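# Sort pins by size against the black-banded master

## Task

Compare every pin with the master pin, which has a black band. Any pin whose size is below the master's by more than 0.005 mm goes into the reject tray. Every other pin goes into the job tray. The master itself must end up in neither tray. At the end, release everything and move the grippers away from the parts.

## Robot and tools

Robot: two arms, left_arm and right_arm, facing each other across a table. left_arm's base sits on the +y side at (-0.027, +0.455, +0.039) m, quat_wxyz (+0.712, 0, 0, -0.702). right_arm's base is at (-0.035, -0.457, +0.039) m, quat_wxyz (+0.707, 0, 0, +0.708). In both base frames +z is up. Arm names do not match image sides. Each arm has six joints (waist, shoulder, elbow, wrist pitch, wrist yaw, wrist roll) and a two-finger gripper.

Frames: the scene frame has its origin at the table centre, +z up, and the table top at z = +0.020 m. All hand positions, quaternions, velocities and targets for an arm are in that arm's own base frame, not the scene frame. Fixed cameras and the table use the scene frame. The gripper's fingers point along its +x axis and close along its y axis. end_effector_position is the point between the fingers, about 3 to 4 cm behind the tips. Only the last 1.5 cm of each finger is flat.

The row format, shared by execute_actions and move: 16 plain numbers, always both arms even if only one moves. The order is x, y, z, qw, qx, qy, qz, opening for left_arm, then the same eight for right_arm. x, y, z are an absolute goal position in metres and the quaternion is an absolute goal orientation (w first), each in that arm's base frame. Opening is an absolute setting from -1 to +1: +1 is fully open (0.080 m), empty fingers touch near -0.78, and values below that add nothing. Closing fully takes at least about 0.6 s. To hold an object, command roughly 0.08 below the grip_measured value seen at first contact; a smaller gap grips more gently. To keep an arm still, resend its last reported pose and its current opening every call; resend the same quaternion in every row to keep orientation steady.

execute_actions: argument actions is a list of actions; each action is a list of up to 15 rows, one row per 1/30 s step, and a short list repeats its last row until 15 steps. An empty list just reports state. Each arm's target must lie within 0.6 m of its current gripper position along every gripper axis, or the action is rejected for both arms. cameras picks which images come back (omit or ["all"] for all, [] for none).

move: argument target is one row or a list of up to 15 rows (absolute poses as above); grippers travel in straight lines, ending together, capped at 10 s total. speed is m/s, 0.002 to 0.5, default 0.25 (rotation up to twice that in rad/s), one value or one per target. blend, in metres, rounds corners of a list. opening_speed (0.2 or more per second on the -1..+1 scale) ramps the fingers. blocking=false returns after about 0.5 s while the move continues; a new move replaces it. Paths do not avoid obstacles or the other arm; avoid routing a gripper close to its own base, which can flip the shoulder posture. Opening changes for later targets are applied only after all arms come to rest there.

wait: seconds from 0 to 10; arms keep their last command. stop: brakes a running move. zoom_image: camera (cam_head_left, cam_head_right, cam_left_wrist, cam_right_wrist) and region [x0, y0, x1, y1] in image pixels, at most 504 by 504. show_instructions: shows the reference images, such as the instrument sheet. finished_scene: argument scene, the current scene's number; irreversible.

Control behaviour: each control step limits the commanded pose to within 70 mm and 16 degrees of the measured one, so long motions need several actions; the Hand target line shows what each arm is actually heading to. Friction and gravity can leave the hand low, short or tilted, especially at full reach, and tiny moves may not happen or may go sideways. Check position and orientation after every move.

Result lines: the move: line reports done, off_target, moving, held, blocked or fault, and limits such as paced (pose clipped) or held (steps withheld). done means at rest within 8 mm and 2 degrees; it does not mean contact. blocked means the gripper stopped far from its goal, usually against something; both arms may then hold. grip_measured is finger opening on the command scale; under a firm grip on a hard part it reads up to about 3 mm narrower than the part. grip_effort_n is motor effort (negative closing), not pad force. Joint torques and External joint torques follow joint order; external readings estimate outside pushes. Wrist depth gives a 7x7 grid of median distances in mm (70 to 1000; "-" means no value). Camera images: heads 504x504, wrists 896x504; calibration may be off by a few degrees or millimetres.

Avoid: anything falling off the table, letting go of a moving part, dropping parts, fast impacts and hard presses, and especially the two grippers or arms striking each other. Contact torque at a joint's limit (waist 18, shoulder 22.3, elbow 22.2, wrist pitch 5.86, wrist yaw 5.84, wrist roll 5.48 N m) freezes that arm for 10 s. Long holds, stretched poses or pushing at unreachable goals heat motors; a MOTOR HOT line warns, and 95 °C halts the arm. Parts may occasionally be tugged or nudged by outside forces.

Each tool is called after "Call:" as name([rows], argument=value, ...), one row to a line, values as JSON.

Reference images:

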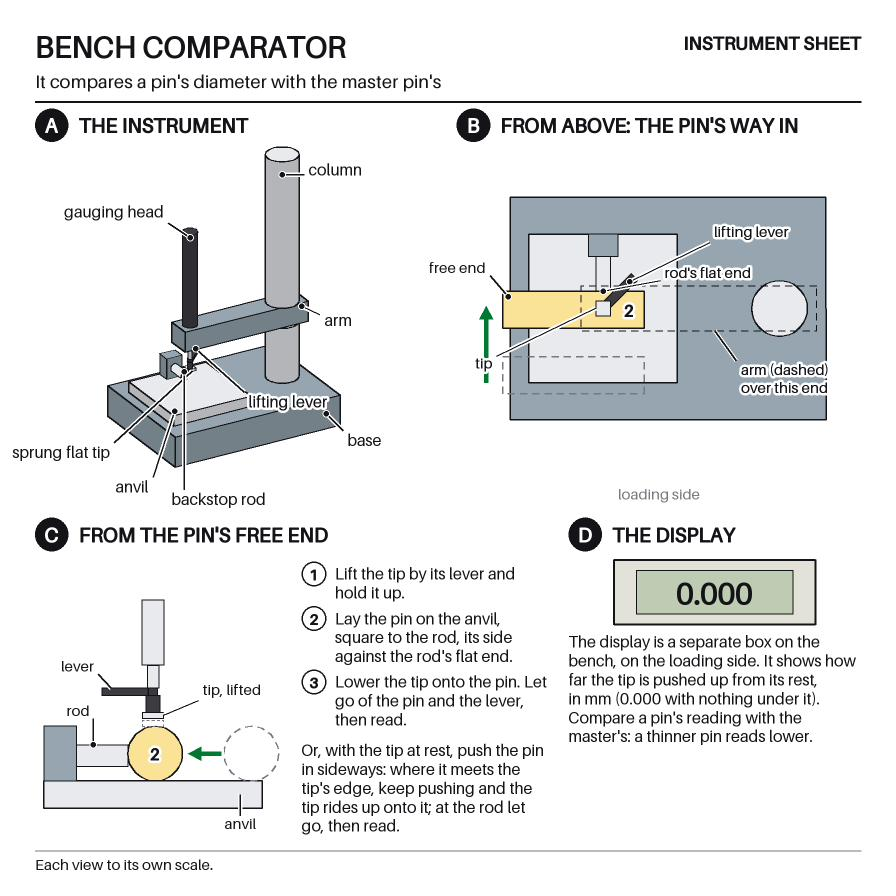

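## Session

Call:
execute_actions(actions=[])

Scene clock: 0.00 s.
left_arm: end_effector_position=(+0.2457, -0.0836, +0.1260) grip_measured=+0.982 grip_effort_n=n/a end_effector_quat_wxyz=(+0.879, +0.371, +0.171, -0.248) | right_arm: end_effector_position=(+0.1674, -0.1593, +0.3769) grip_measured=+0.984 grip_effort_n=n/a end_effector_quat_wxyz=(+0.903, +0.321, +0.140, -0.248)
Joint positions: left_arm=[-0.294 0.714 0.296 -0.087 0.058 0.736 0.079] | right_arm=[-1.196 0.929 1.38 -1.024 -0.705 0.198 0.079]
Joint velocities: within noise
Joint torques (N m): no reading
External joint torques (N m): no reading
Motor temperatures (°C): left_arm=[29 28 29 32 34 31] | right_arm=[28 28 28 30 33 35]
Heat: left arm: hottest wrist yaw 34 °C (+0.0 °C/min); right arm: hottest wrist roll 35 °C (+0.0 °C/min).
Wrist depth (mm): cam_left_wrist=[- - 142 228 337 277 233 / 535 - 489 208 260 255 216 / - 608 455 190 231 235 204 / - 498 390 240 212 218 190 / 610 466 339 233 203 201 179 / - - 299 258 222 - 165 / - - 275 239 205 85 -] | cam_right_wrist=[- - - - - - - / - - - - - - - / 775 - - 780 - - - / 636 776 851 684 559 484 - / - 597 708 597 528 105 389 / - - 647 547 481 80 - / - - 587 502 443 - -]
Hand target: left_arm +0.2458, -0.0836, +0.1266; +0.879, +0.371, +0.170, -0.248 | right_arm +0.1673, -0.1589, +0.3778; +0.904, +0.320, +0.139, -0.248
Tool commands: left_gripper/opening=+0.982314 right_gripper/opening=+0.984109

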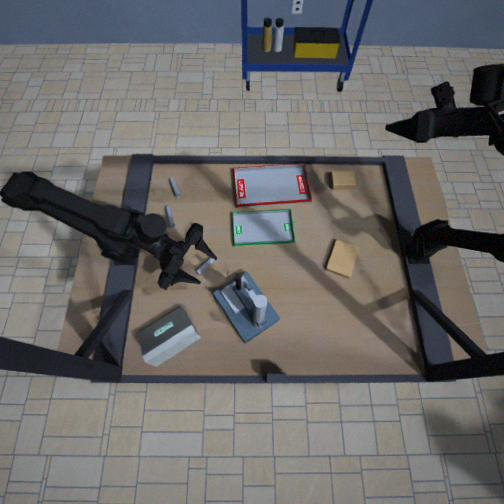

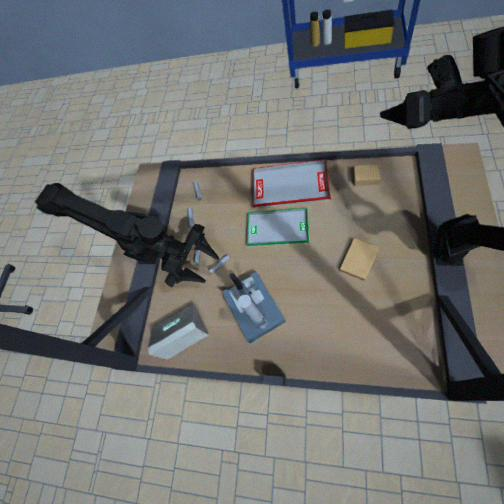

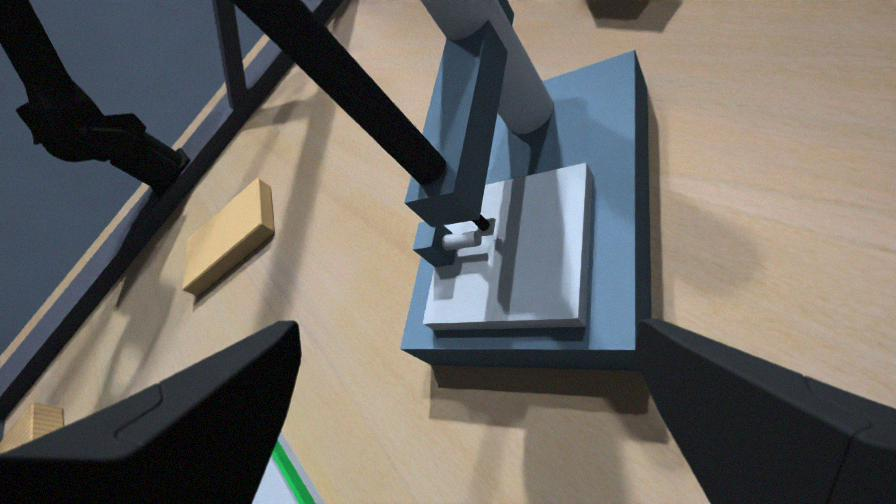

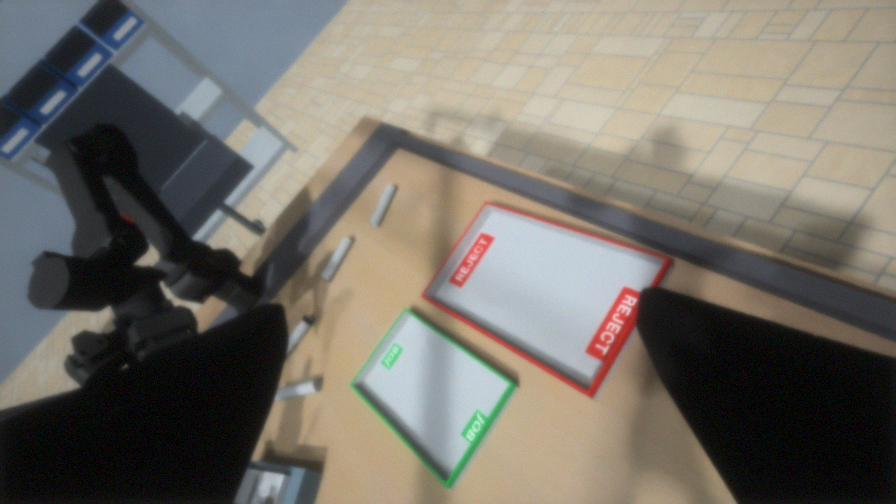

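Call:
zoom_image(camera="cam_head_left", region=[120, 150, 330, 360])

Call:
zoom_image(camera="cam_head_right", region=[130, 150, 330, 350])

Call:
zoom_image(camera="cam_left_wrist", region=[360, 0, 700, 400])

Call:
zoom_image(camera="cam_head_left", region=[130, 290, 220, 380])

Scaled by 2.400 from the camera's 504x504 image, which has a finer 720x720 frame.

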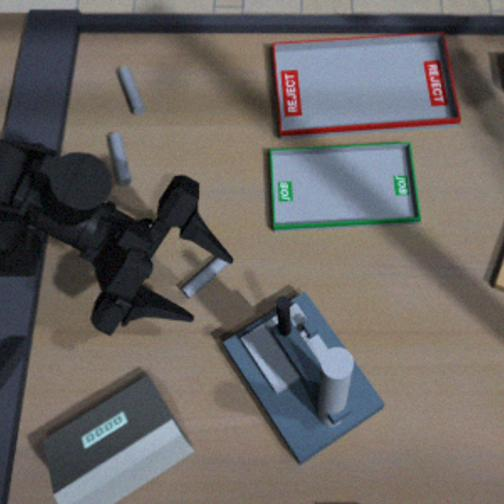

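Scaled by 2.520 from the camera's 504x504 image, which has a finer 720x720 frame.

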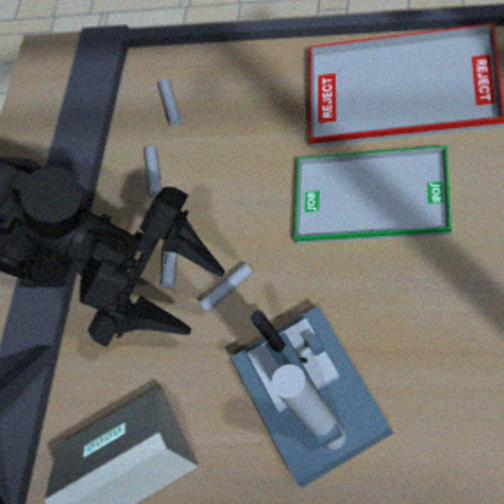

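Scaled by 1.260 from the camera's 896x504 image, which has a finer 1280x720 frame.

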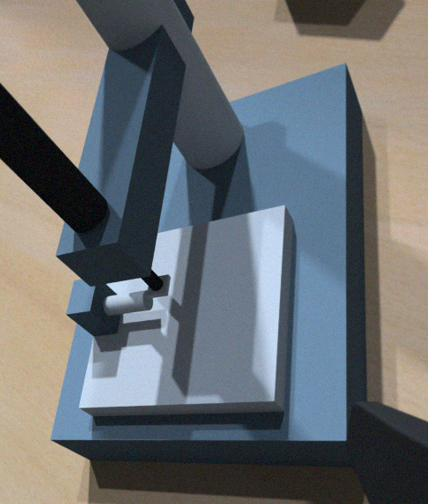

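Scaled by 5.600 from the camera's 504x504 image, which has a finer 720x720 frame.

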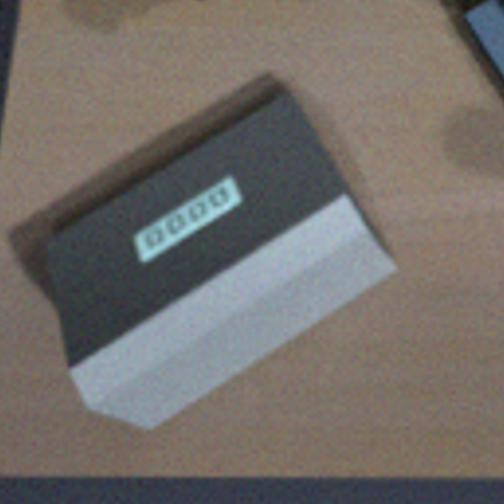

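Call:
move(target=[0.22, 0.0, 0.32, 0.819, 0, 0.574, 0, 1, 0.1673, -0.1589, 0.3778, 0.904, 0.320, 0.139, -0.248, 1])

Scene clock: 30.83 s.
left_arm: end_effector_position=(+0.2200, +0.0000, +0.3167) grip_measured=+0.982 grip_effort_n=-3.0 end_effector_quat_wxyz=(+0.846, +0.004, +0.533, +0.000) | right_arm: end_effector_position=(+0.1674, -0.1593, +0.3769) grip_measured=+0.984 grip_effort_n=-3.0 end_effector_quat_wxyz=(+0.903, +0.321, +0.140, -0.248)
Joint positions: left_arm=[-0.004 1.23 1.683 -1.577 -0.006 0.003 0.079] | right_arm=[-1.196 0.929 1.38 -1.024 -0.705 0.198 0.079]
Joint velocities: within noise
Joint torques (N m): left_arm=[0.34 -2.9 6.26 0.78 0.17 -0.06] | right_arm=[-0.04 -1.79 6.14 1.41 -0.26 0.01]
External joint torques (N m): left_arm=[0.34 -0.26 1.12 -0.25 0.17 -0.06] | right_arm=[-0.05 -0.91 0.67 -0.05 -0.04 0.03]
Motor temperatures (°C): left_arm=[29 29 32 36 34 31] | right_arm=[28 29 33 35 33 35]
Heat: left arm: hottest wrist pitch 36 °C (+7.8 °C/min); right arm: hottest wrist pitch 35 °C (+9.7 °C/min).
Wrist depth (mm): cam_left_wrist=[428 430 436 444 448 452 393 / 423 426 430 434 411 410 448 / 417 419 422 430 393 410 442 / 412 416 419 424 426 431 438 / 406 410 413 417 420 396 337 / 402 - 408 409 414 - 312 / - - 399 404 408 85 -] | cam_right_wrist=[- - - - - - - / - - - - - - - / 487 - - 773 - - - / - 810 855 685 563 483 - / - 824 721 594 530 105 388 / - - 656 553 486 80 - / - - 584 497 443 - -]
Hand target: left_arm +0.2202, +0.0000, +0.3194; +0.848, +0.000, +0.530, +0.000 | right_arm +0.1673, -0.1589, +0.3778; +0.904, +0.320, +0.139, -0.248
Off the commanded pose: left_arm 0.003 m, 6 deg | right_arm 0.001 m, 0 deg.
joint sent to its limit (left arm) — joint 4 (wrist pitch), lower limit. The joint targets are off in orientation, not in position.
move: off_target (left_arm)
camera_calibration:
cam_left_wrist: T_world_to_cam=[[-0.0117796, -0.999364, 0.0336609, -0.00176457], [-0.993798, 0.00797829, -0.110911, 0.286105], [0.110572, -0.0347587, -0.99326, 0.37003], [0, 0, 0, 1]] pos_world=[0.243395, 0.00881565, 0.399327]

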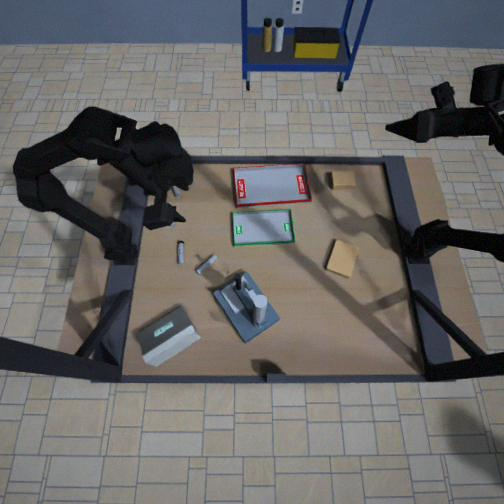

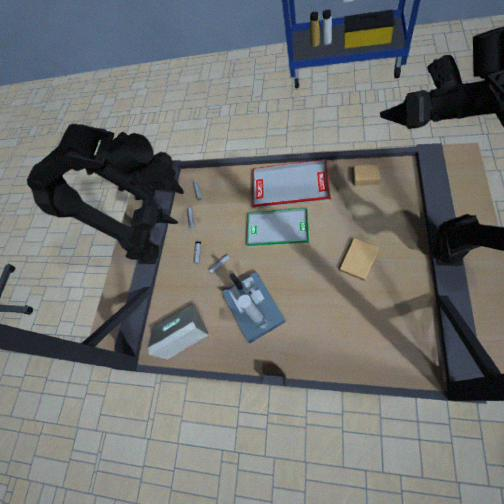

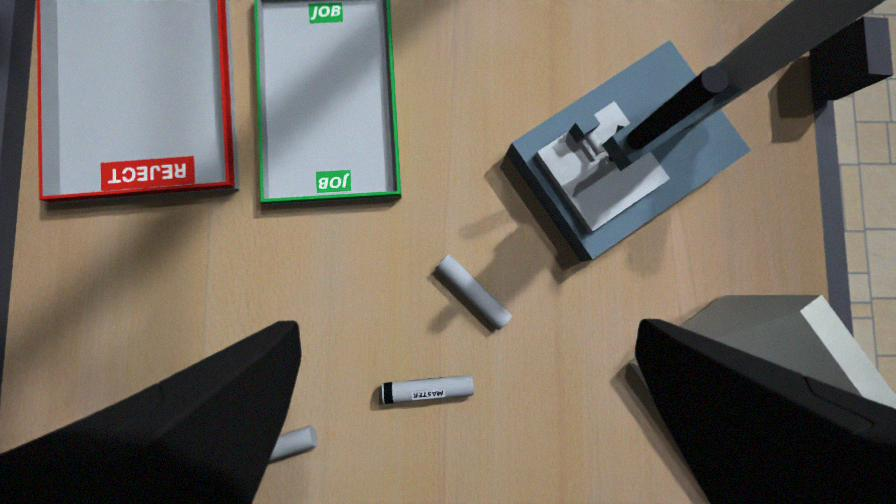

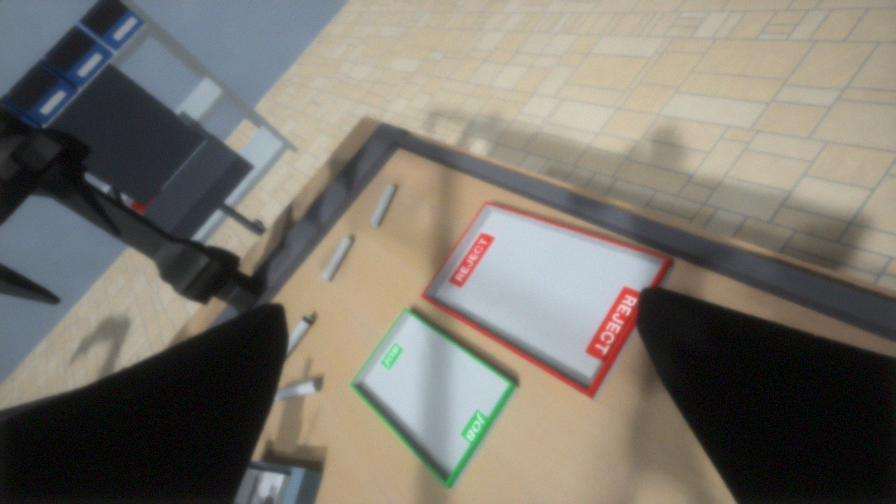

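Call:
zoom_image(camera="cam_left_wrist", region=[480, 0, 800, 280])

Call:
zoom_image(camera="cam_left_wrist", region=[540, 80, 690, 230])

Scaled by 1.575 from the camera's 896x504 image, which has a finer 1280x720 frame.

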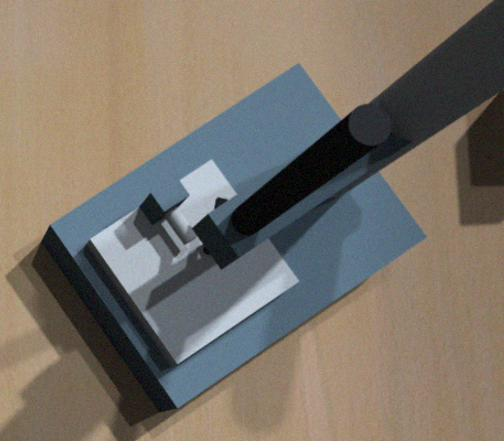

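Scaled by 3.360 from the camera's 896x504 image, which has a finer 1280x720 frame.

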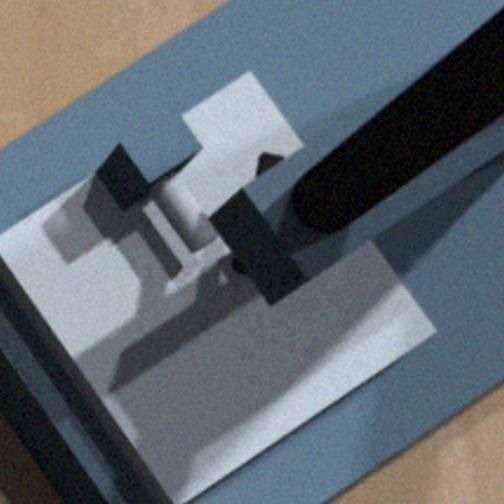

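Call:
move(target=[0.166, 0.0575, 0.13, 0.6282, 0.3442, 0.3627, -0.5962, 1, 0.1673, -0.1589, 0.3778, 0.904, 0.320, 0.139, -0.248, 1])

Scene clock: 81.53 s.
left_arm: end_effector_position=(+0.1682, +0.0576, +0.1333) grip_measured=+0.983 grip_effort_n=-3.5 end_effector_quat_wxyz=(+0.630, +0.350, +0.360, -0.593) | right_arm: end_effector_position=(+0.1674, -0.1593, +0.3769) grip_measured=+0.984 grip_effort_n=-3.5 end_effector_quat_wxyz=(+0.903, +0.321, +0.140, -0.248)
Joint positions: left_arm=[0.682 1.421 1.037 -1.501 0.42 2.272 0.079] | right_arm=[-1.196 0.929 1.38 -1.024 -0.705 0.198 0.079]
Joint velocities: within noise
Joint torques (N m): left_arm=[0.31 -3.7 3.77 -0.18 0.11 0.11] | right_arm=[-0.04 -1.79 6.14 1.41 -0.26 0.01]
External joint torques (N m): left_arm=[0.3 0.27 -1.3 0.09 -0.18 0.11] | right_arm=[-0.04 -0.75 0.61 -0.03 -0.04 0.03]
Motor temperatures (°C): left_arm=[29 29 34 34 34 31] | right_arm=[28 29 36 38 33 35]
Heat: left arm: hottest elbow 34 °C (+3.0 °C/min); right arm: hottest wrist pitch 38 °C (+4.0 °C/min).
Wrist depth (mm): cam_left_wrist=[217 242 255 258 260 260 244 / 242 246 248 251 253 254 237 / 237 240 240 244 246 247 192 / 231 232 235 236 240 241 176 / 223 228 229 230 235 235 215 / - - 224 226 227 - 214 / - - 218 220 222 85 -] | cam_right_wrist=[- - - - - - - / 522 - - - - - - / 657 558 965 772 - - - / - 592 845 690 568 484 - / - 815 714 599 529 105 386 / - - 651 550 483 80 - / - - 585 504 441 - -]
Hand target: left_arm +0.1660, +0.0575, +0.1300; +0.628, +0.344, +0.363, -0.596 | right_arm +0.1673, -0.1589, +0.3778; +0.904, +0.320, +0.139, -0.248
Off the commanded pose: left_arm 0.004 m, 1 deg | right_arm 0.001 m, 0 deg.
move: done
camera_calibration:
cam_left_wrist: T_world_to_cam=[[-0.998808, -0.041736, 0.0253048, 0.173281], [-0.0456407, 0.982385, -0.181211, 0.00752011], [-0.017296, -0.18215, -0.983119, 0.224293], [0, 0, 0, 1]] pos_world=[0.177297, 0.0406994, 0.217484]

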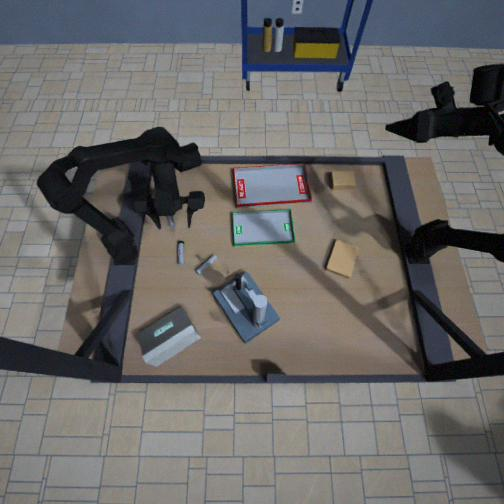

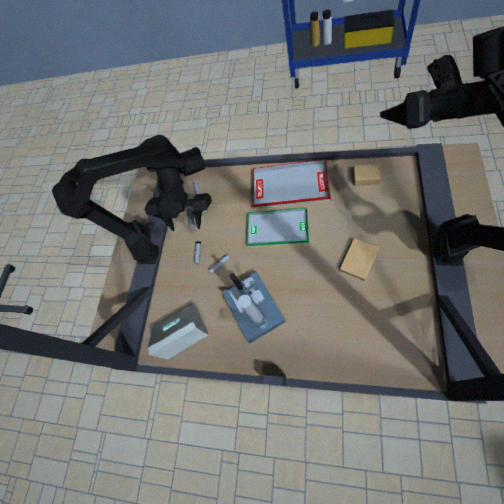

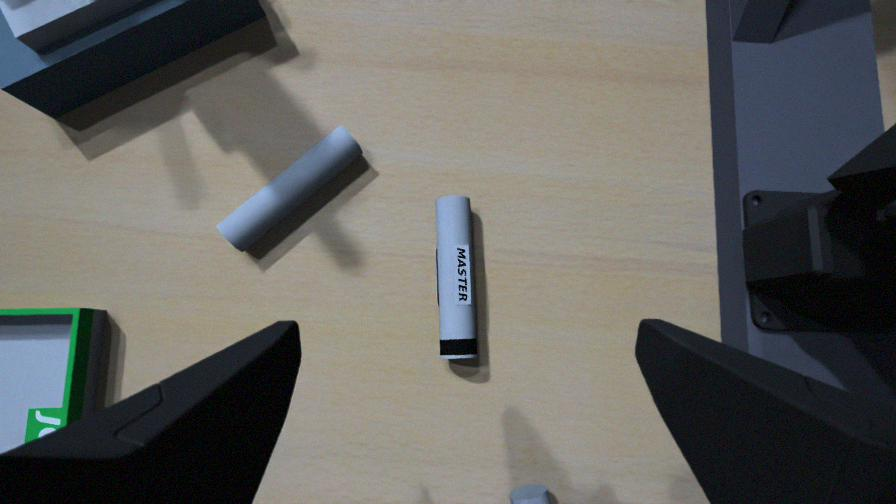

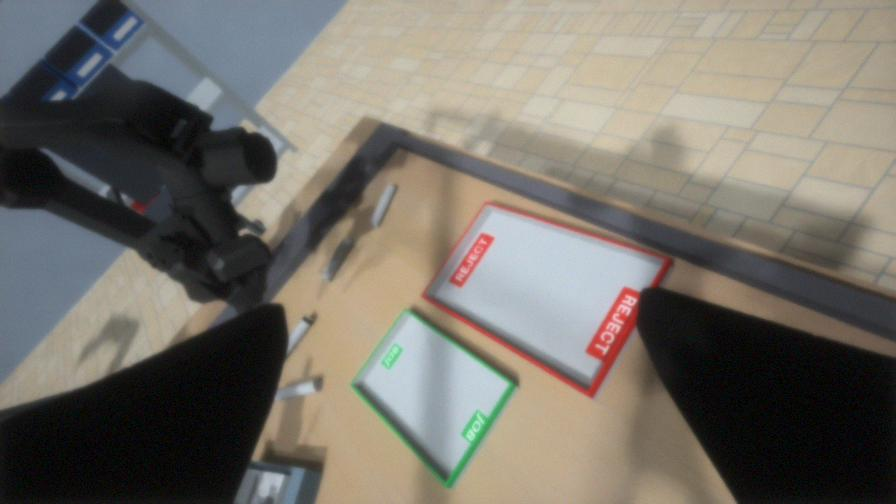

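Call:
move(target=[0.1665, 0.0537, 0.028, 0.6282, 0.3442, 0.3627, -0.5962, 0.3, 0.1673, -0.1589, 0.3778, 0.904, 0.320, 0.139, -0.248, 1], speed=0.12, cameras=["cam_left_wrist"])

Scene clock: 91.40 s.
left_arm: end_effector_position=(+0.1689, +0.0564, +0.0306) grip_measured=+0.303 grip_effort_n=-18.8 end_effector_quat_wxyz=(+0.629, +0.351, +0.362, -0.592) | right_arm: end_effector_position=(+0.1674, -0.1593, +0.3769) grip_measured=+0.984 grip_effort_n=-3.0 end_effector_quat_wxyz=(+0.903, +0.321, +0.140, -0.248)
Joint positions: left_arm=[0.674 1.573 0.737 -1.043 0.42 2.26 0.049] | right_arm=[-1.196 0.929 1.38 -1.024 -0.705 0.198 0.079]
Joint velocities: within noise
Joint torques (N m): left_arm=[-0.33 -3.98 3.08 -0.19 0.29 -0.05] | right_arm=[-0.03 -1.8 6.14 1.41 -0.26 0.01]
External joint torques (N m): left_arm=[-0.34 0.26 -1.19 0.03 0 -0.06] | right_arm=[-0.03 -0.85 0.64 -0.04 -0.04 0.03]
Motor temperatures (°C): left_arm=[29 29 33 34 34 31] | right_arm=[28 29 36 39 33 35]
Heat: left arm: hottest wrist pitch 34 °C (-2.0 °C/min); right arm: hottest wrist pitch 39 °C (+4.0 °C/min).
Wrist depth (mm): cam_left_wrist=[139 125 141 143 145 146 148 / 120 127 138 139 141 142 144 / 131 133 135 124 137 139 140 / 129 130 131 119 134 135 136 / 126 126 128 118 130 132 133 / 123 124 95 125 126 80 130 / - - 122 123 123 - -] | cam_right_wrist=[- - - - - - - / - - - - - - - / 601 575 876 773 - - - / - 723 755 691 564 485 - / - 791 698 603 531 105 387 / - - 661 549 484 80 - / - - 583 501 441 - -]
Hand target: left_arm +0.1665, +0.0537, +0.0281; +0.628, +0.344, +0.363, -0.596 | right_arm +0.1673, -0.1589, +0.3778; +0.904, +0.320, +0.139, -0.248
Off the commanded pose: left_arm 0.004 m, 1 deg | right_arm 0.001 m, 0 deg.
move: done
camera_calibration:
cam_left_wrist: T_world_to_cam=[[-0.998731, -0.0430424, 0.0261614, 0.176554], [-0.047024, 0.982897, -0.178052, -0.00973694], [-0.0180502, -0.179056, -0.983673, 0.123044], [0, 0, 0, 1]] pos_world=[0.178093, 0.0392015, 0.114682]
Images, in order (width x height): cam_left_wrist 896x504.

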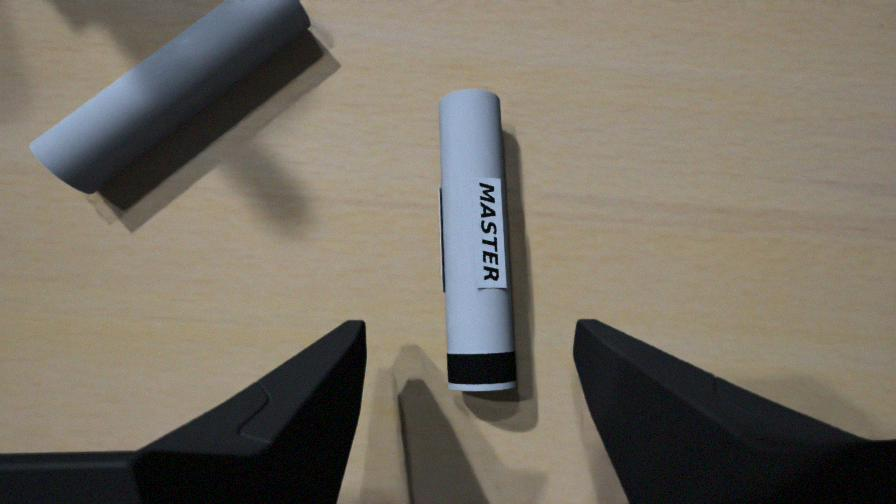

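Call:
move(target=[0.1640, 0.0540, 0.0175, 0.6282, 0.3442, 0.3627, -0.5962, 0.3, 0.1673, -0.1589, 0.3778, 0.904, 0.320, 0.139, -0.248, 1], speed=0.05, cameras=["cam_left_wrist"])

Scene clock: 99.40 s.
left_arm: end_effector_position=(+0.1671, +0.0553, +0.0201) grip_measured=+0.303 grip_effort_n=-18.8 end_effector_quat_wxyz=(+0.629, +0.350, +0.361, -0.593) | right_arm: end_effector_position=(+0.1674, -0.1593, +0.3769) grip_measured=+0.984 grip_effort_n=-3.5 end_effector_quat_wxyz=(+0.903, +0.321, +0.140, -0.248)
Joint positions: left_arm=[0.675 1.596 0.709 -0.995 0.42 2.264 0.049] | right_arm=[-1.196 0.929 1.38 -1.024 -0.705 0.198 0.079]
Joint velocities: within noise
Joint torques (N m): left_arm=[0.31 -3.99 2.97 -0.2 0.2 0.1] | right_arm=[-0.04 -1.79 6.14 1.41 -0.26 0.01]
External joint torques (N m): left_arm=[0.31 0.31 -1.12 0.06 -0.1 0.1] | right_arm=[-0.04 -0.8 0.63 -0.04 -0.04 0.03]
Motor temperatures (°C): left_arm=[29 29 33 34 34 31] | right_arm=[28 29 36 39 33 35]
Heat: left arm: hottest wrist pitch 34 °C (-1.0 °C/min); right arm: hottest wrist pitch 39 °C (+3.0 °C/min).
Wrist depth (mm): cam_left_wrist=[128 114 130 132 134 135 137 / 110 125 127 127 130 131 133 / 121 122 124 111 126 128 129 / 119 120 120 107 123 124 126 / 115 116 118 105 120 121 122 / 113 114 95 115 116 80 119 / - - 112 113 114 - -] | cam_right_wrist=[- - - - - - - / - - - - - - - / 597 576 888 782 - - - / - 747 702 679 564 485 - / - 779 686 596 534 106 389 / - - 652 548 479 80 - / - - 579 504 439 - -]
Hand target: left_arm +0.1640, +0.0540, +0.0176; +0.628, +0.344, +0.363, -0.596 | right_arm +0.1673, -0.1589, +0.3778; +0.904, +0.320, +0.139, -0.248
Off the commanded pose: left_arm 0.004 m, 1 deg | right_arm 0.001 m, 0 deg.
move: done
camera_calibration:
cam_left_wrist: T_world_to_cam=[[-0.998777, -0.0411927, 0.0273563, 0.174928], [-0.0454604, 0.982578, -0.180204, -0.0108392], [-0.0194566, -0.181227, -0.983249, 0.112852], [0, 0, 0, 1]] pos_world=[0.176417, 0.0383079, 0.104223]
Images, in order (width x height): cam_left_wrist 896x504.

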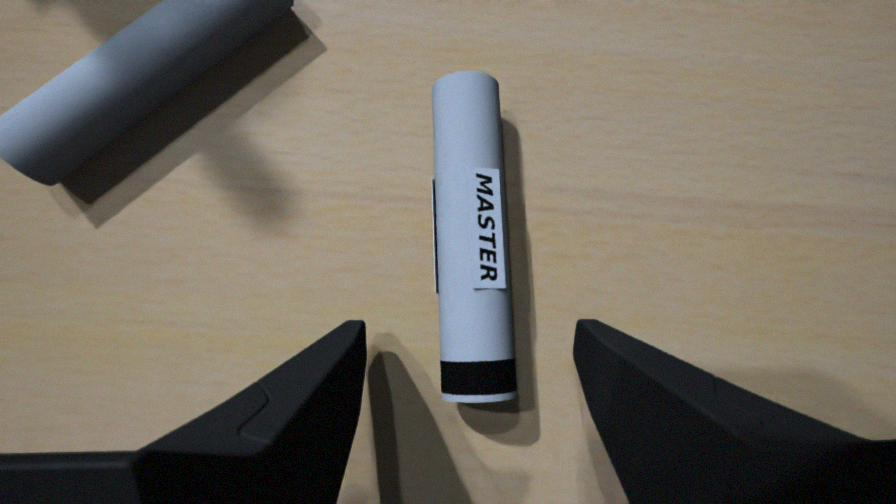

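Call:
move(target=[0.1620, 0.0540, 0.0140, 0.6282, 0.3442, 0.3627, -0.5962, 0.0, 0.1673, -0.1589, 0.3778, 0.904, 0.320, 0.139, -0.248, 1], speed=0.03, cameras=["cam_left_wrist"])

Scene clock: 106.20 s.
left_arm: end_effector_position=(+0.1653, +0.0552, +0.0166) grip_measured=+0.003 grip_effort_n=-18.8 end_effector_quat_wxyz=(+0.630, +0.350, +0.360, -0.593) | right_arm: end_effector_position=(+0.1674, -0.1593, +0.3769) grip_measured=+0.984 grip_effort_n=-3.0 end_effector_quat_wxyz=(+0.903, +0.321, +0.140, -0.248)
Joint positions: left_arm=[0.681 1.602 0.696 -0.98 0.42 2.271 0.035] | right_arm=[-1.196 0.929 1.38 -1.024 -0.705 0.198 0.079]
Joint velocities: within noise
Joint torques (N m): left_arm=[0.3 -3.97 2.93 -0.19 0.13 0.11] | right_arm=[-0.03 -1.79 6.15 1.41 -0.26 0]
External joint torques (N m): left_arm=[0.3 0.25 -1.06 0.07 -0.15 0.11] | right_arm=[-0.01 -0.79 0.63 -0.05 -0.04 0.03]
Motor temperatures (°C): left_arm=[29 29 32 33 34 31] | right_arm=[28 29 37 39 33 35]
Heat: left arm: hottest wrist yaw 34 °C (+0.0 °C/min); right arm: hottest wrist pitch 39 °C (+2.0 °C/min).
Wrist depth (mm): cam_left_wrist=[106 114 127 128 130 132 133 / 109 122 124 123 126 128 129 / 118 119 120 110 123 124 125 / 115 116 117 109 120 121 122 / 112 113 114 103 116 118 119 / 110 111 81 111 93 115 116 / - - - 110 109 - -] | cam_right_wrist=[- - - - - - - / - - - - - - - / 595 579 894 779 - - - / - 760 733 685 564 482 - / - 773 688 601 534 105 386 / - - 656 554 486 80 - / - - 590 505 443 - -]
Hand target: left_arm +0.1620, +0.0540, +0.0141; +0.628, +0.344, +0.363, -0.596 | right_arm +0.1673, -0.1589, +0.3778; +0.904, +0.320, +0.139, -0.248
Off the commanded pose: left_arm 0.004 m, 1 deg | right_arm 0.001 m, 0 deg.
move: done
camera_calibration:
cam_left_wrist: T_world_to_cam=[[-0.998787, -0.0416227, 0.0262943, 0.173268], [-0.0457181, 0.982297, -0.181668, -0.0113045], [-0.0182673, -0.182649, -0.983008, 0.109269], [0, 0, 0, 1]] pos_world=[0.174537, 0.0382742, 0.100803]
Images, in order (width x height): cam_left_wrist 896x504.

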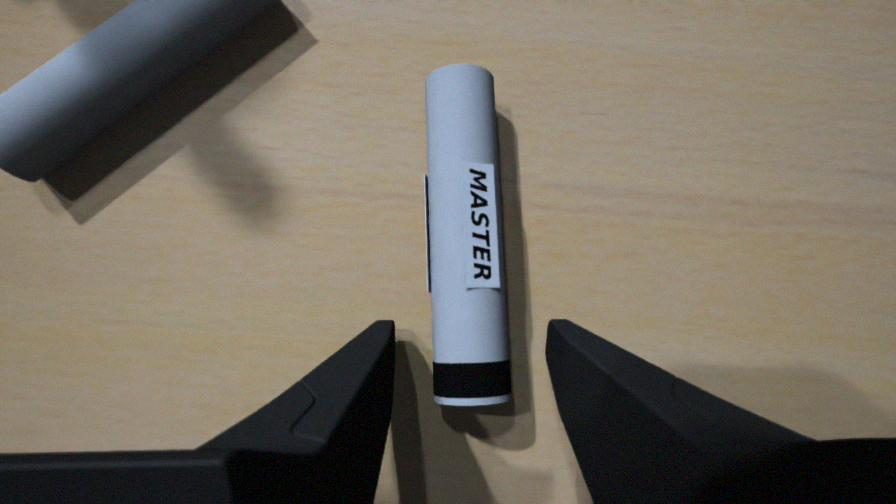

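Call:
move(target=[0.1620, 0.0540, 0.0140, 0.6282, 0.3442, 0.3627, -0.5962, -0.52, 0.1673, -0.1589, 0.3778, 0.904, 0.320, 0.139, -0.248, 1], speed=0.03, opening_speed=0.5, cameras=["cam_left_wrist"])

Scene clock: 111.50 s.
left_arm: end_effector_position=(+0.1652, +0.0553, +0.0166) grip_measured=-0.471 grip_effort_n=-83.5 end_effector_quat_wxyz=(+0.630, +0.349, +0.361, -0.593) | right_arm: end_effector_position=(+0.1674, -0.1593, +0.3769) grip_measured=+0.984 grip_effort_n=-3.5 end_effector_quat_wxyz=(+0.903, +0.321, +0.140, -0.248)
Joint positions: left_arm=[0.682 1.602 0.696 -0.98 0.419 2.271 0.014] | right_arm=[-1.196 0.929 1.38 -1.024 -0.705 0.198 0.079]
Joint velocities: within noise
Joint torques (N m): left_arm=[0.22 -3.97 2.96 -0.19 0.13 0.09] | right_arm=[-0.03 -1.79 6.13 1.42 -0.26 0.01]
External joint torques (N m): left_arm=[0.22 0.27 -1.04 0.07 -0.16 0.09] | right_arm=[-0.04 -0.78 0.6 -0.04 -0.03 0.03]
Motor temperatures (°C): left_arm=[29 29 32 33 34 31] | right_arm=[28 29 37 39 33 35]
Heat: left arm: hottest wrist yaw 34 °C (+0.0 °C/min); right arm: hottest wrist pitch 39 °C (+2.0 °C/min).
Wrist depth (mm): cam_left_wrist=[107 114 127 129 130 131 133 / 110 122 124 124 126 128 129 / 118 119 120 107 123 124 125 / 116 116 117 103 119 121 122 / 112 113 114 101 117 118 119 / 110 111 112 99 76 115 116 / - - - 110 - - -] | cam_right_wrist=[- - - - - - - / - - - - - - - / 603 582 893 778 - - - / - 739 747 689 557 486 - / - 774 697 602 534 106 385 / - - 654 554 485 80 - / - - 584 502 443 - -]
Hand target: left_arm +0.1619, +0.0539, +0.0141; +0.628, +0.344, +0.363, -0.596 | right_arm +0.1673, -0.1589, +0.3778; +0.904, +0.320, +0.139, -0.248
Off the commanded pose: left_arm 0.004 m, 1 deg | right_arm 0.001 m, 0 deg.
move: done
camera_calibration:
cam_left_wrist: T_world_to_cam=[[-0.998746, -0.0422679, 0.0268167, 0.173109], [-0.0464469, 0.982274, -0.181603, -0.0112823], [-0.0186654, -0.182621, -0.983006, 0.109272], [0, 0, 0, 1]] pos_world=[0.174408, 0.0383546, 0.100724]
Images, in order (width x height): cam_left_wrist 896x504.

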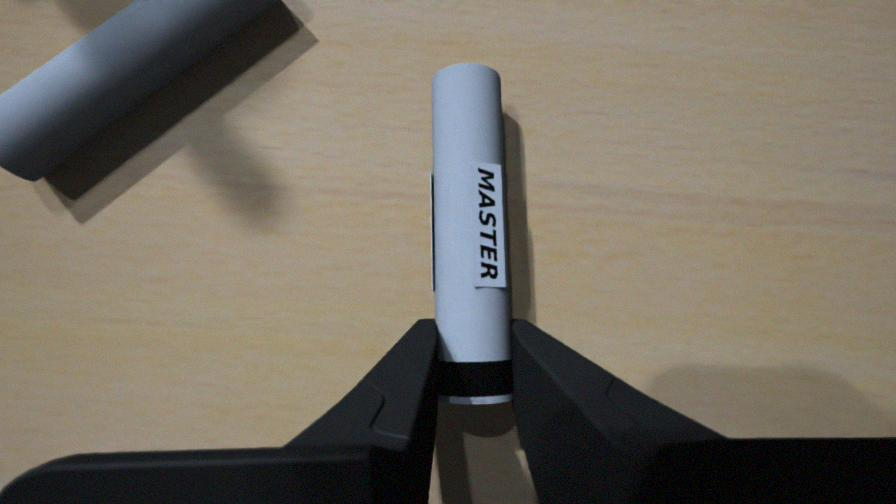

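Call:
move(target=[0.1620, 0.0540, 0.1, 0.6282, 0.3442, 0.3627, -0.5962, -0.52, 0.1673, -0.1589, 0.3778, 0.904, 0.320, 0.139, -0.248, 1], speed=0.1, cameras=["cam_left_wrist"])

Scene clock: 115.60 s.
left_arm: end_effector_position=(+0.1603, +0.0520, +0.0967) grip_measured=-0.471 grip_effort_n=-83.5 end_effector_quat_wxyz=(+0.627, +0.338, +0.364, -0.600) | right_arm: end_effector_position=(+0.1674, -0.1593, +0.3769) grip_measured=+0.984 grip_effort_n=-3.0 end_effector_quat_wxyz=(+0.903, +0.321, +0.140, -0.248)
Joint positions: left_arm=[0.682 1.44 0.897 -1.371 0.415 2.271 0.014] | right_arm=[-1.196 0.929 1.38 -1.024 -0.705 0.198 0.079]
Joint velocities: within noise
Joint torques (N m): left_arm=[0.23 -5.29 6.09 -0.62 0.27 0.1] | right_arm=[-0.03 -1.8 6.14 1.41 -0.26 0.01]
External joint torques (N m): left_arm=[0.25 -1.45 1.26 -0.31 -0.02 0.1] | right_arm=[-0.03 -0.84 0.63 -0.04 -0.03 0.03]
Motor temperatures (°C): left_arm=[29 30 32 33 34 31] | right_arm=[28 29 37 39 33 35]
Heat: left arm: hottest wrist yaw 34 °C (+0.0 °C/min); right arm: hottest wrist pitch 39 °C (+2.0 °C/min).
Wrist depth (mm): cam_left_wrist=[206 211 215 219 224 226 209 / 202 205 209 209 217 219 202 / 197 197 202 106 210 213 194 / 191 193 197 103 204 206 163 / 186 189 192 101 199 202 180 / 181 185 - 99 82 196 180 / - - - 184 - - -] | cam_right_wrist=[- - - - - - - / - - - - - - - / 647 564 897 767 - - - / - 623 840 681 559 488 - / - 780 708 599 532 105 389 / - - 656 550 482 80 - / - - 583 504 442 - -]
Hand target: left_arm +0.1620, +0.0540, +0.1000; +0.628, +0.344, +0.363, -0.596 | right_arm +0.1673, -0.1589, +0.3778; +0.904, +0.320, +0.139, -0.248
Off the commanded pose: left_arm 0.004 m, 1 deg | right_arm 0.001 m, 0 deg.
move: done
camera_calibration:
cam_left_wrist: T_world_to_cam=[[-0.997834, -0.0404373, 0.05189, 0.163339], [-0.0498526, 0.979462, -0.195371, 0.00825126], [-0.042924, -0.197534, -0.979356, 0.191652], [0, 0, 0, 1]] pos_world=[0.171623, 0.036381, 0.180832]
Images, in order (width x height): cam_left_wrist 896x504.

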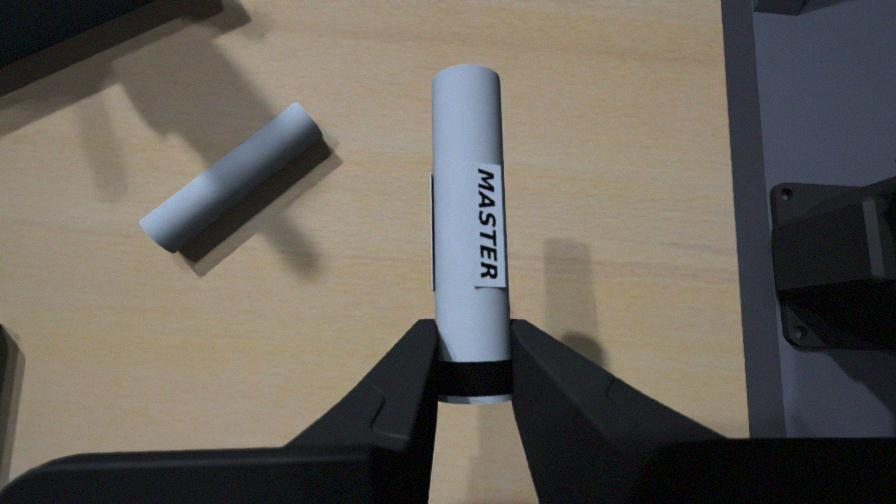

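Call:
move(target=[0.262, -0.111, 0.15, 0.7646, 0.2347, 0.4415, -0.4066, -0.52, 0.1673, -0.1589, 0.3778, 0.904, 0.320, 0.139, -0.248, 1], speed=0.15)

Scene clock: 125.17 s.
left_arm: end_effector_position=(+0.2578, -0.1094, +0.1450) grip_measured=-0.471 grip_effort_n=-83.5 end_effector_quat_wxyz=(+0.761, +0.232, +0.448, -0.408) | right_arm: end_effector_position=(+0.1674, -0.1593, +0.3769) grip_measured=+0.984 grip_effort_n=-3.5 end_effector_quat_wxyz=(+0.903, +0.321, +0.140, -0.248)
Joint positions: left_arm=[-0.214 1.288 0.977 -0.881 0.354 0.691 0.014] | right_arm=[-1.196 0.929 1.38 -1.024 -0.705 0.198 0.079]
Joint velocities: within noise
Joint torques (N m): left_arm=[-0.33 -4.35 8.03 1.1 0.16 -0.05] | right_arm=[-0.02 -1.79 6.14 1.41 -0.26 0.01]
External joint torques (N m): left_arm=[-0.32 -0.22 1.74 0.18 -0.08 -0.05] | right_arm=[-0.04 -0.78 0.56 -0.06 -0.03 0.03]
Motor temperatures (°C): left_arm=[29 30 33 33 34 31] | right_arm=[28 29 37 39 33 35]
Heat: left arm: hottest wrist yaw 34 °C (+0.0 °C/min); right arm: hottest wrist pitch 39 °C (+1.0 °C/min).
Wrist depth (mm): cam_left_wrist=[- 151 223 265 272 277 - / 248 114 214 225 265 167 153 / 243 204 208 105 256 174 168 / 237 209 204 103 250 190 187 / 232 233 235 101 245 210 214 / 226 230 - 99 82 244 248 / - - - 230 - - -] | cam_right_wrist=[- - - - - - - / - - - - - - - / 681 - 998 784 - - - / 699 780 864 686 566 483 - / 447 827 715 603 538 105 388 / - - 656 551 486 80 - / - - 588 499 441 - -]
Hand target: left_arm +0.2619, -0.1110, +0.1500; +0.765, +0.235, +0.441, -0.407 | right_arm +0.1673, -0.1589, +0.3778; +0.904, +0.320, +0.139, -0.248
Off the commanded pose: left_arm 0.007 m, 1 deg | right_arm 0.001 m, 0 deg.
move: done
camera_calibration:
cam_left_wrist: T_world_to_cam=[[-0.83344, -0.55016, 0.0519799, 0.153425], [-0.549945, 0.816517, -0.175669, 0.288889], [0.0542037, -0.174996, -0.983076, 0.189286], [0, 0, 0, 1]] pos_world=[0.276483, -0.11835, 0.228856]

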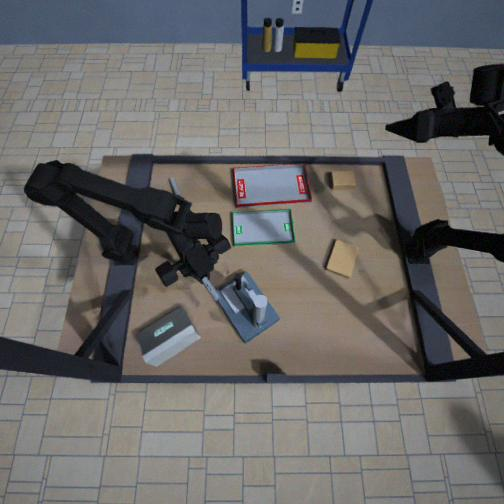

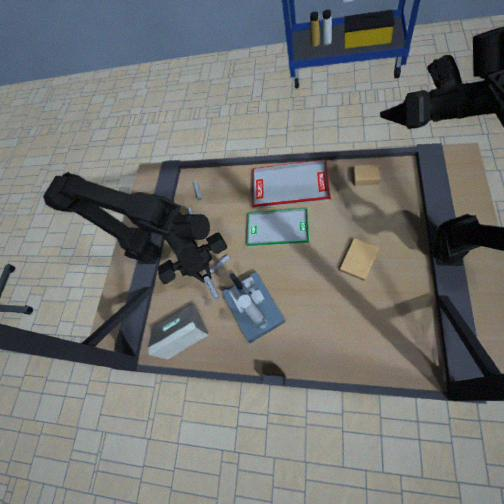

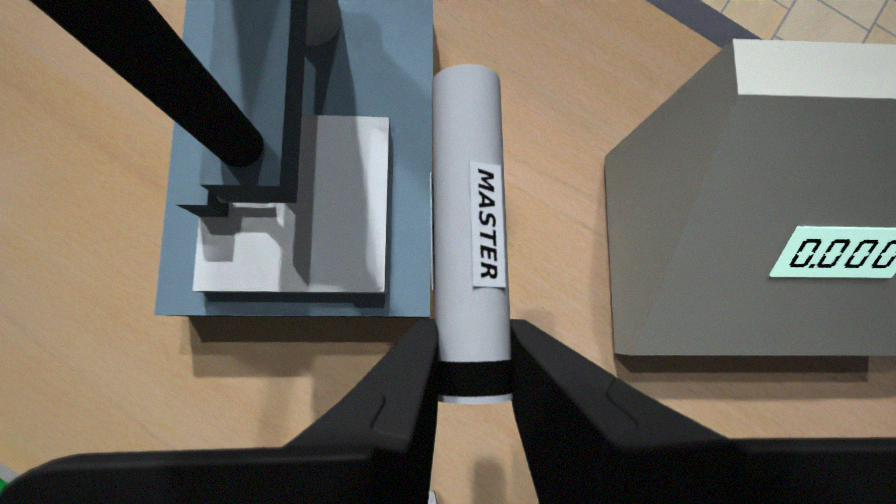

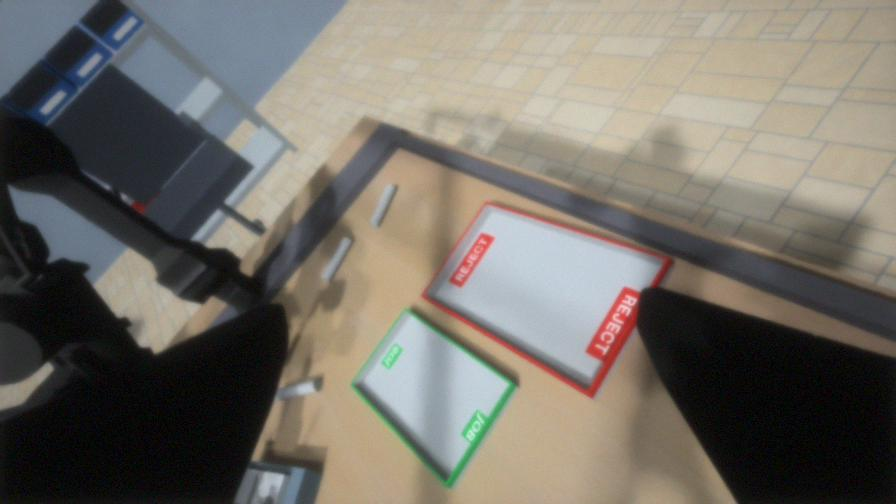

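Call:
zoom_image(camera="cam_left_wrist", region=[140, 80, 440, 340])

Scaled by 1.680 from the camera's 896x504 image, which has a finer 1280x720 frame.

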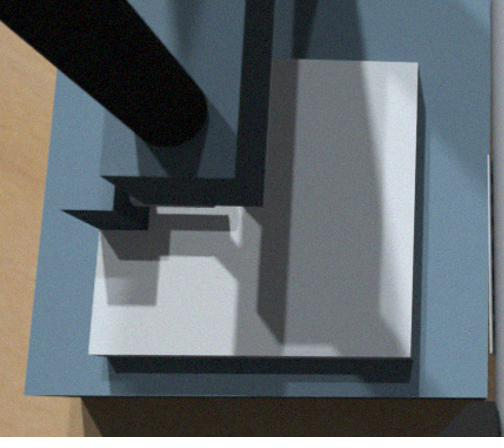

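Call:
zoom_image(camera="cam_left_wrist", region=[170, 160, 330, 260])

Scaled by 3.150 from the camera's 896x504 image, which has a finer 1280x720 frame.

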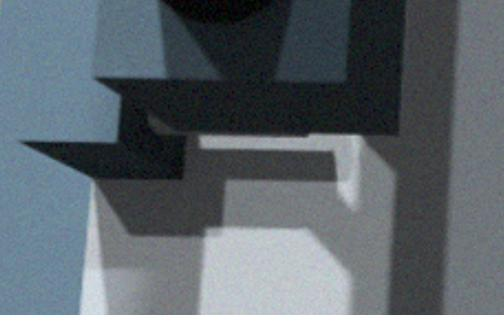

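Call:
move(target=[0.2917, -0.0950, 0.10, 0.7636, 0.2359, 0.4409, -0.4086, -0.52, 0.1673, -0.1589, 0.3778, 0.904, 0.320, 0.139, -0.248, 1], speed=0.1, cameras=["cam_left_wrist"])

Scene clock: 155.47 s.
left_arm: end_effector_position=(+0.2928, -0.0950, +0.1026) grip_measured=-0.471 grip_effort_n=-83.5 end_effector_quat_wxyz=(+0.765, +0.239, +0.440, -0.406) | right_arm: end_effector_position=(+0.1674, -0.1593, +0.3769) grip_measured=+0.984 grip_effort_n=-3.0 end_effector_quat_wxyz=(+0.903, +0.321, +0.140, -0.248)
Joint positions: left_arm=[-0.133 1.438 0.921 -0.684 0.377 0.779 0.014] | right_arm=[-1.196 0.929 1.38 -1.024 -0.705 0.198 0.079]
Joint velocities: within noise
Joint torques (N m): left_arm=[0.3 -5.31 5.05 1.08 0.56 0.09] | right_arm=[-0.03 -1.8 6.13 1.41 -0.26 0.01]
External joint torques (N m): left_arm=[0.26 -0.24 -1.04 0.17 0.31 0.09] | right_arm=[-0.02 -0.84 0.6 -0.06 -0.04 0.03]
Motor temperatures (°C): left_arm=[29 31 36 34 34 31] | right_arm=[28 29 37 40 33 35]
Heat: left arm: hottest elbow 36 °C (+3.0 °C/min); right arm: hottest wrist pitch 40 °C (+1.0 °C/min).
Wrist depth (mm): cam_left_wrist=[214 215 107 188 224 227 230 / 209 209 87 108 218 220 158 / 203 205 155 105 212 213 158 / 198 198 162 103 206 207 165 / 193 194 168 101 202 203 165 / 189 191 - 99 82 199 199 / - - - 189 - - -] | cam_right_wrist=[- - - - - - - / - - - - - - - / 647 - - 772 - - - / 478 813 863 685 564 482 - / 458 763 709 601 527 106 389 / - - 657 549 484 80 - / - - 584 501 442 - -]
Hand target: left_arm +0.2916, -0.0951, +0.0999; +0.763, +0.236, +0.441, -0.409 | right_arm +0.1673, -0.1589, +0.3778; +0.904, +0.320, +0.139, -0.248
Off the commanded pose: left_arm 0.003 m, 1 deg | right_arm 0.001 m, 0 deg.
move: done
camera_calibration:
cam_left_wrist: T_world_to_cam=[[-0.836514, -0.547127, 0.0299383, 0.196116], [-0.542564, 0.819422, -0.184854, 0.287943], [0.0766067, -0.170877, -0.98231, 0.14194], [0, 0, 0, 1]] pos_world=[0.309407, -0.104392, 0.186785]
Images, in order (width x height): cam_left_wrist 896x504.

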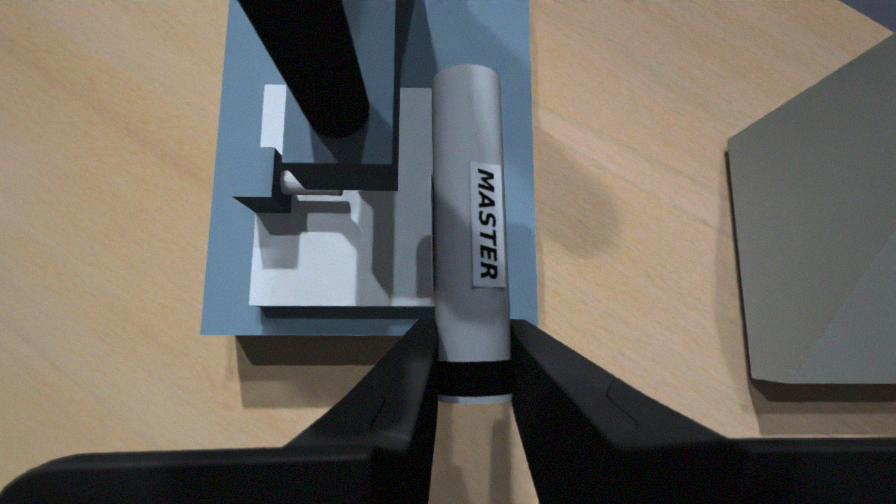

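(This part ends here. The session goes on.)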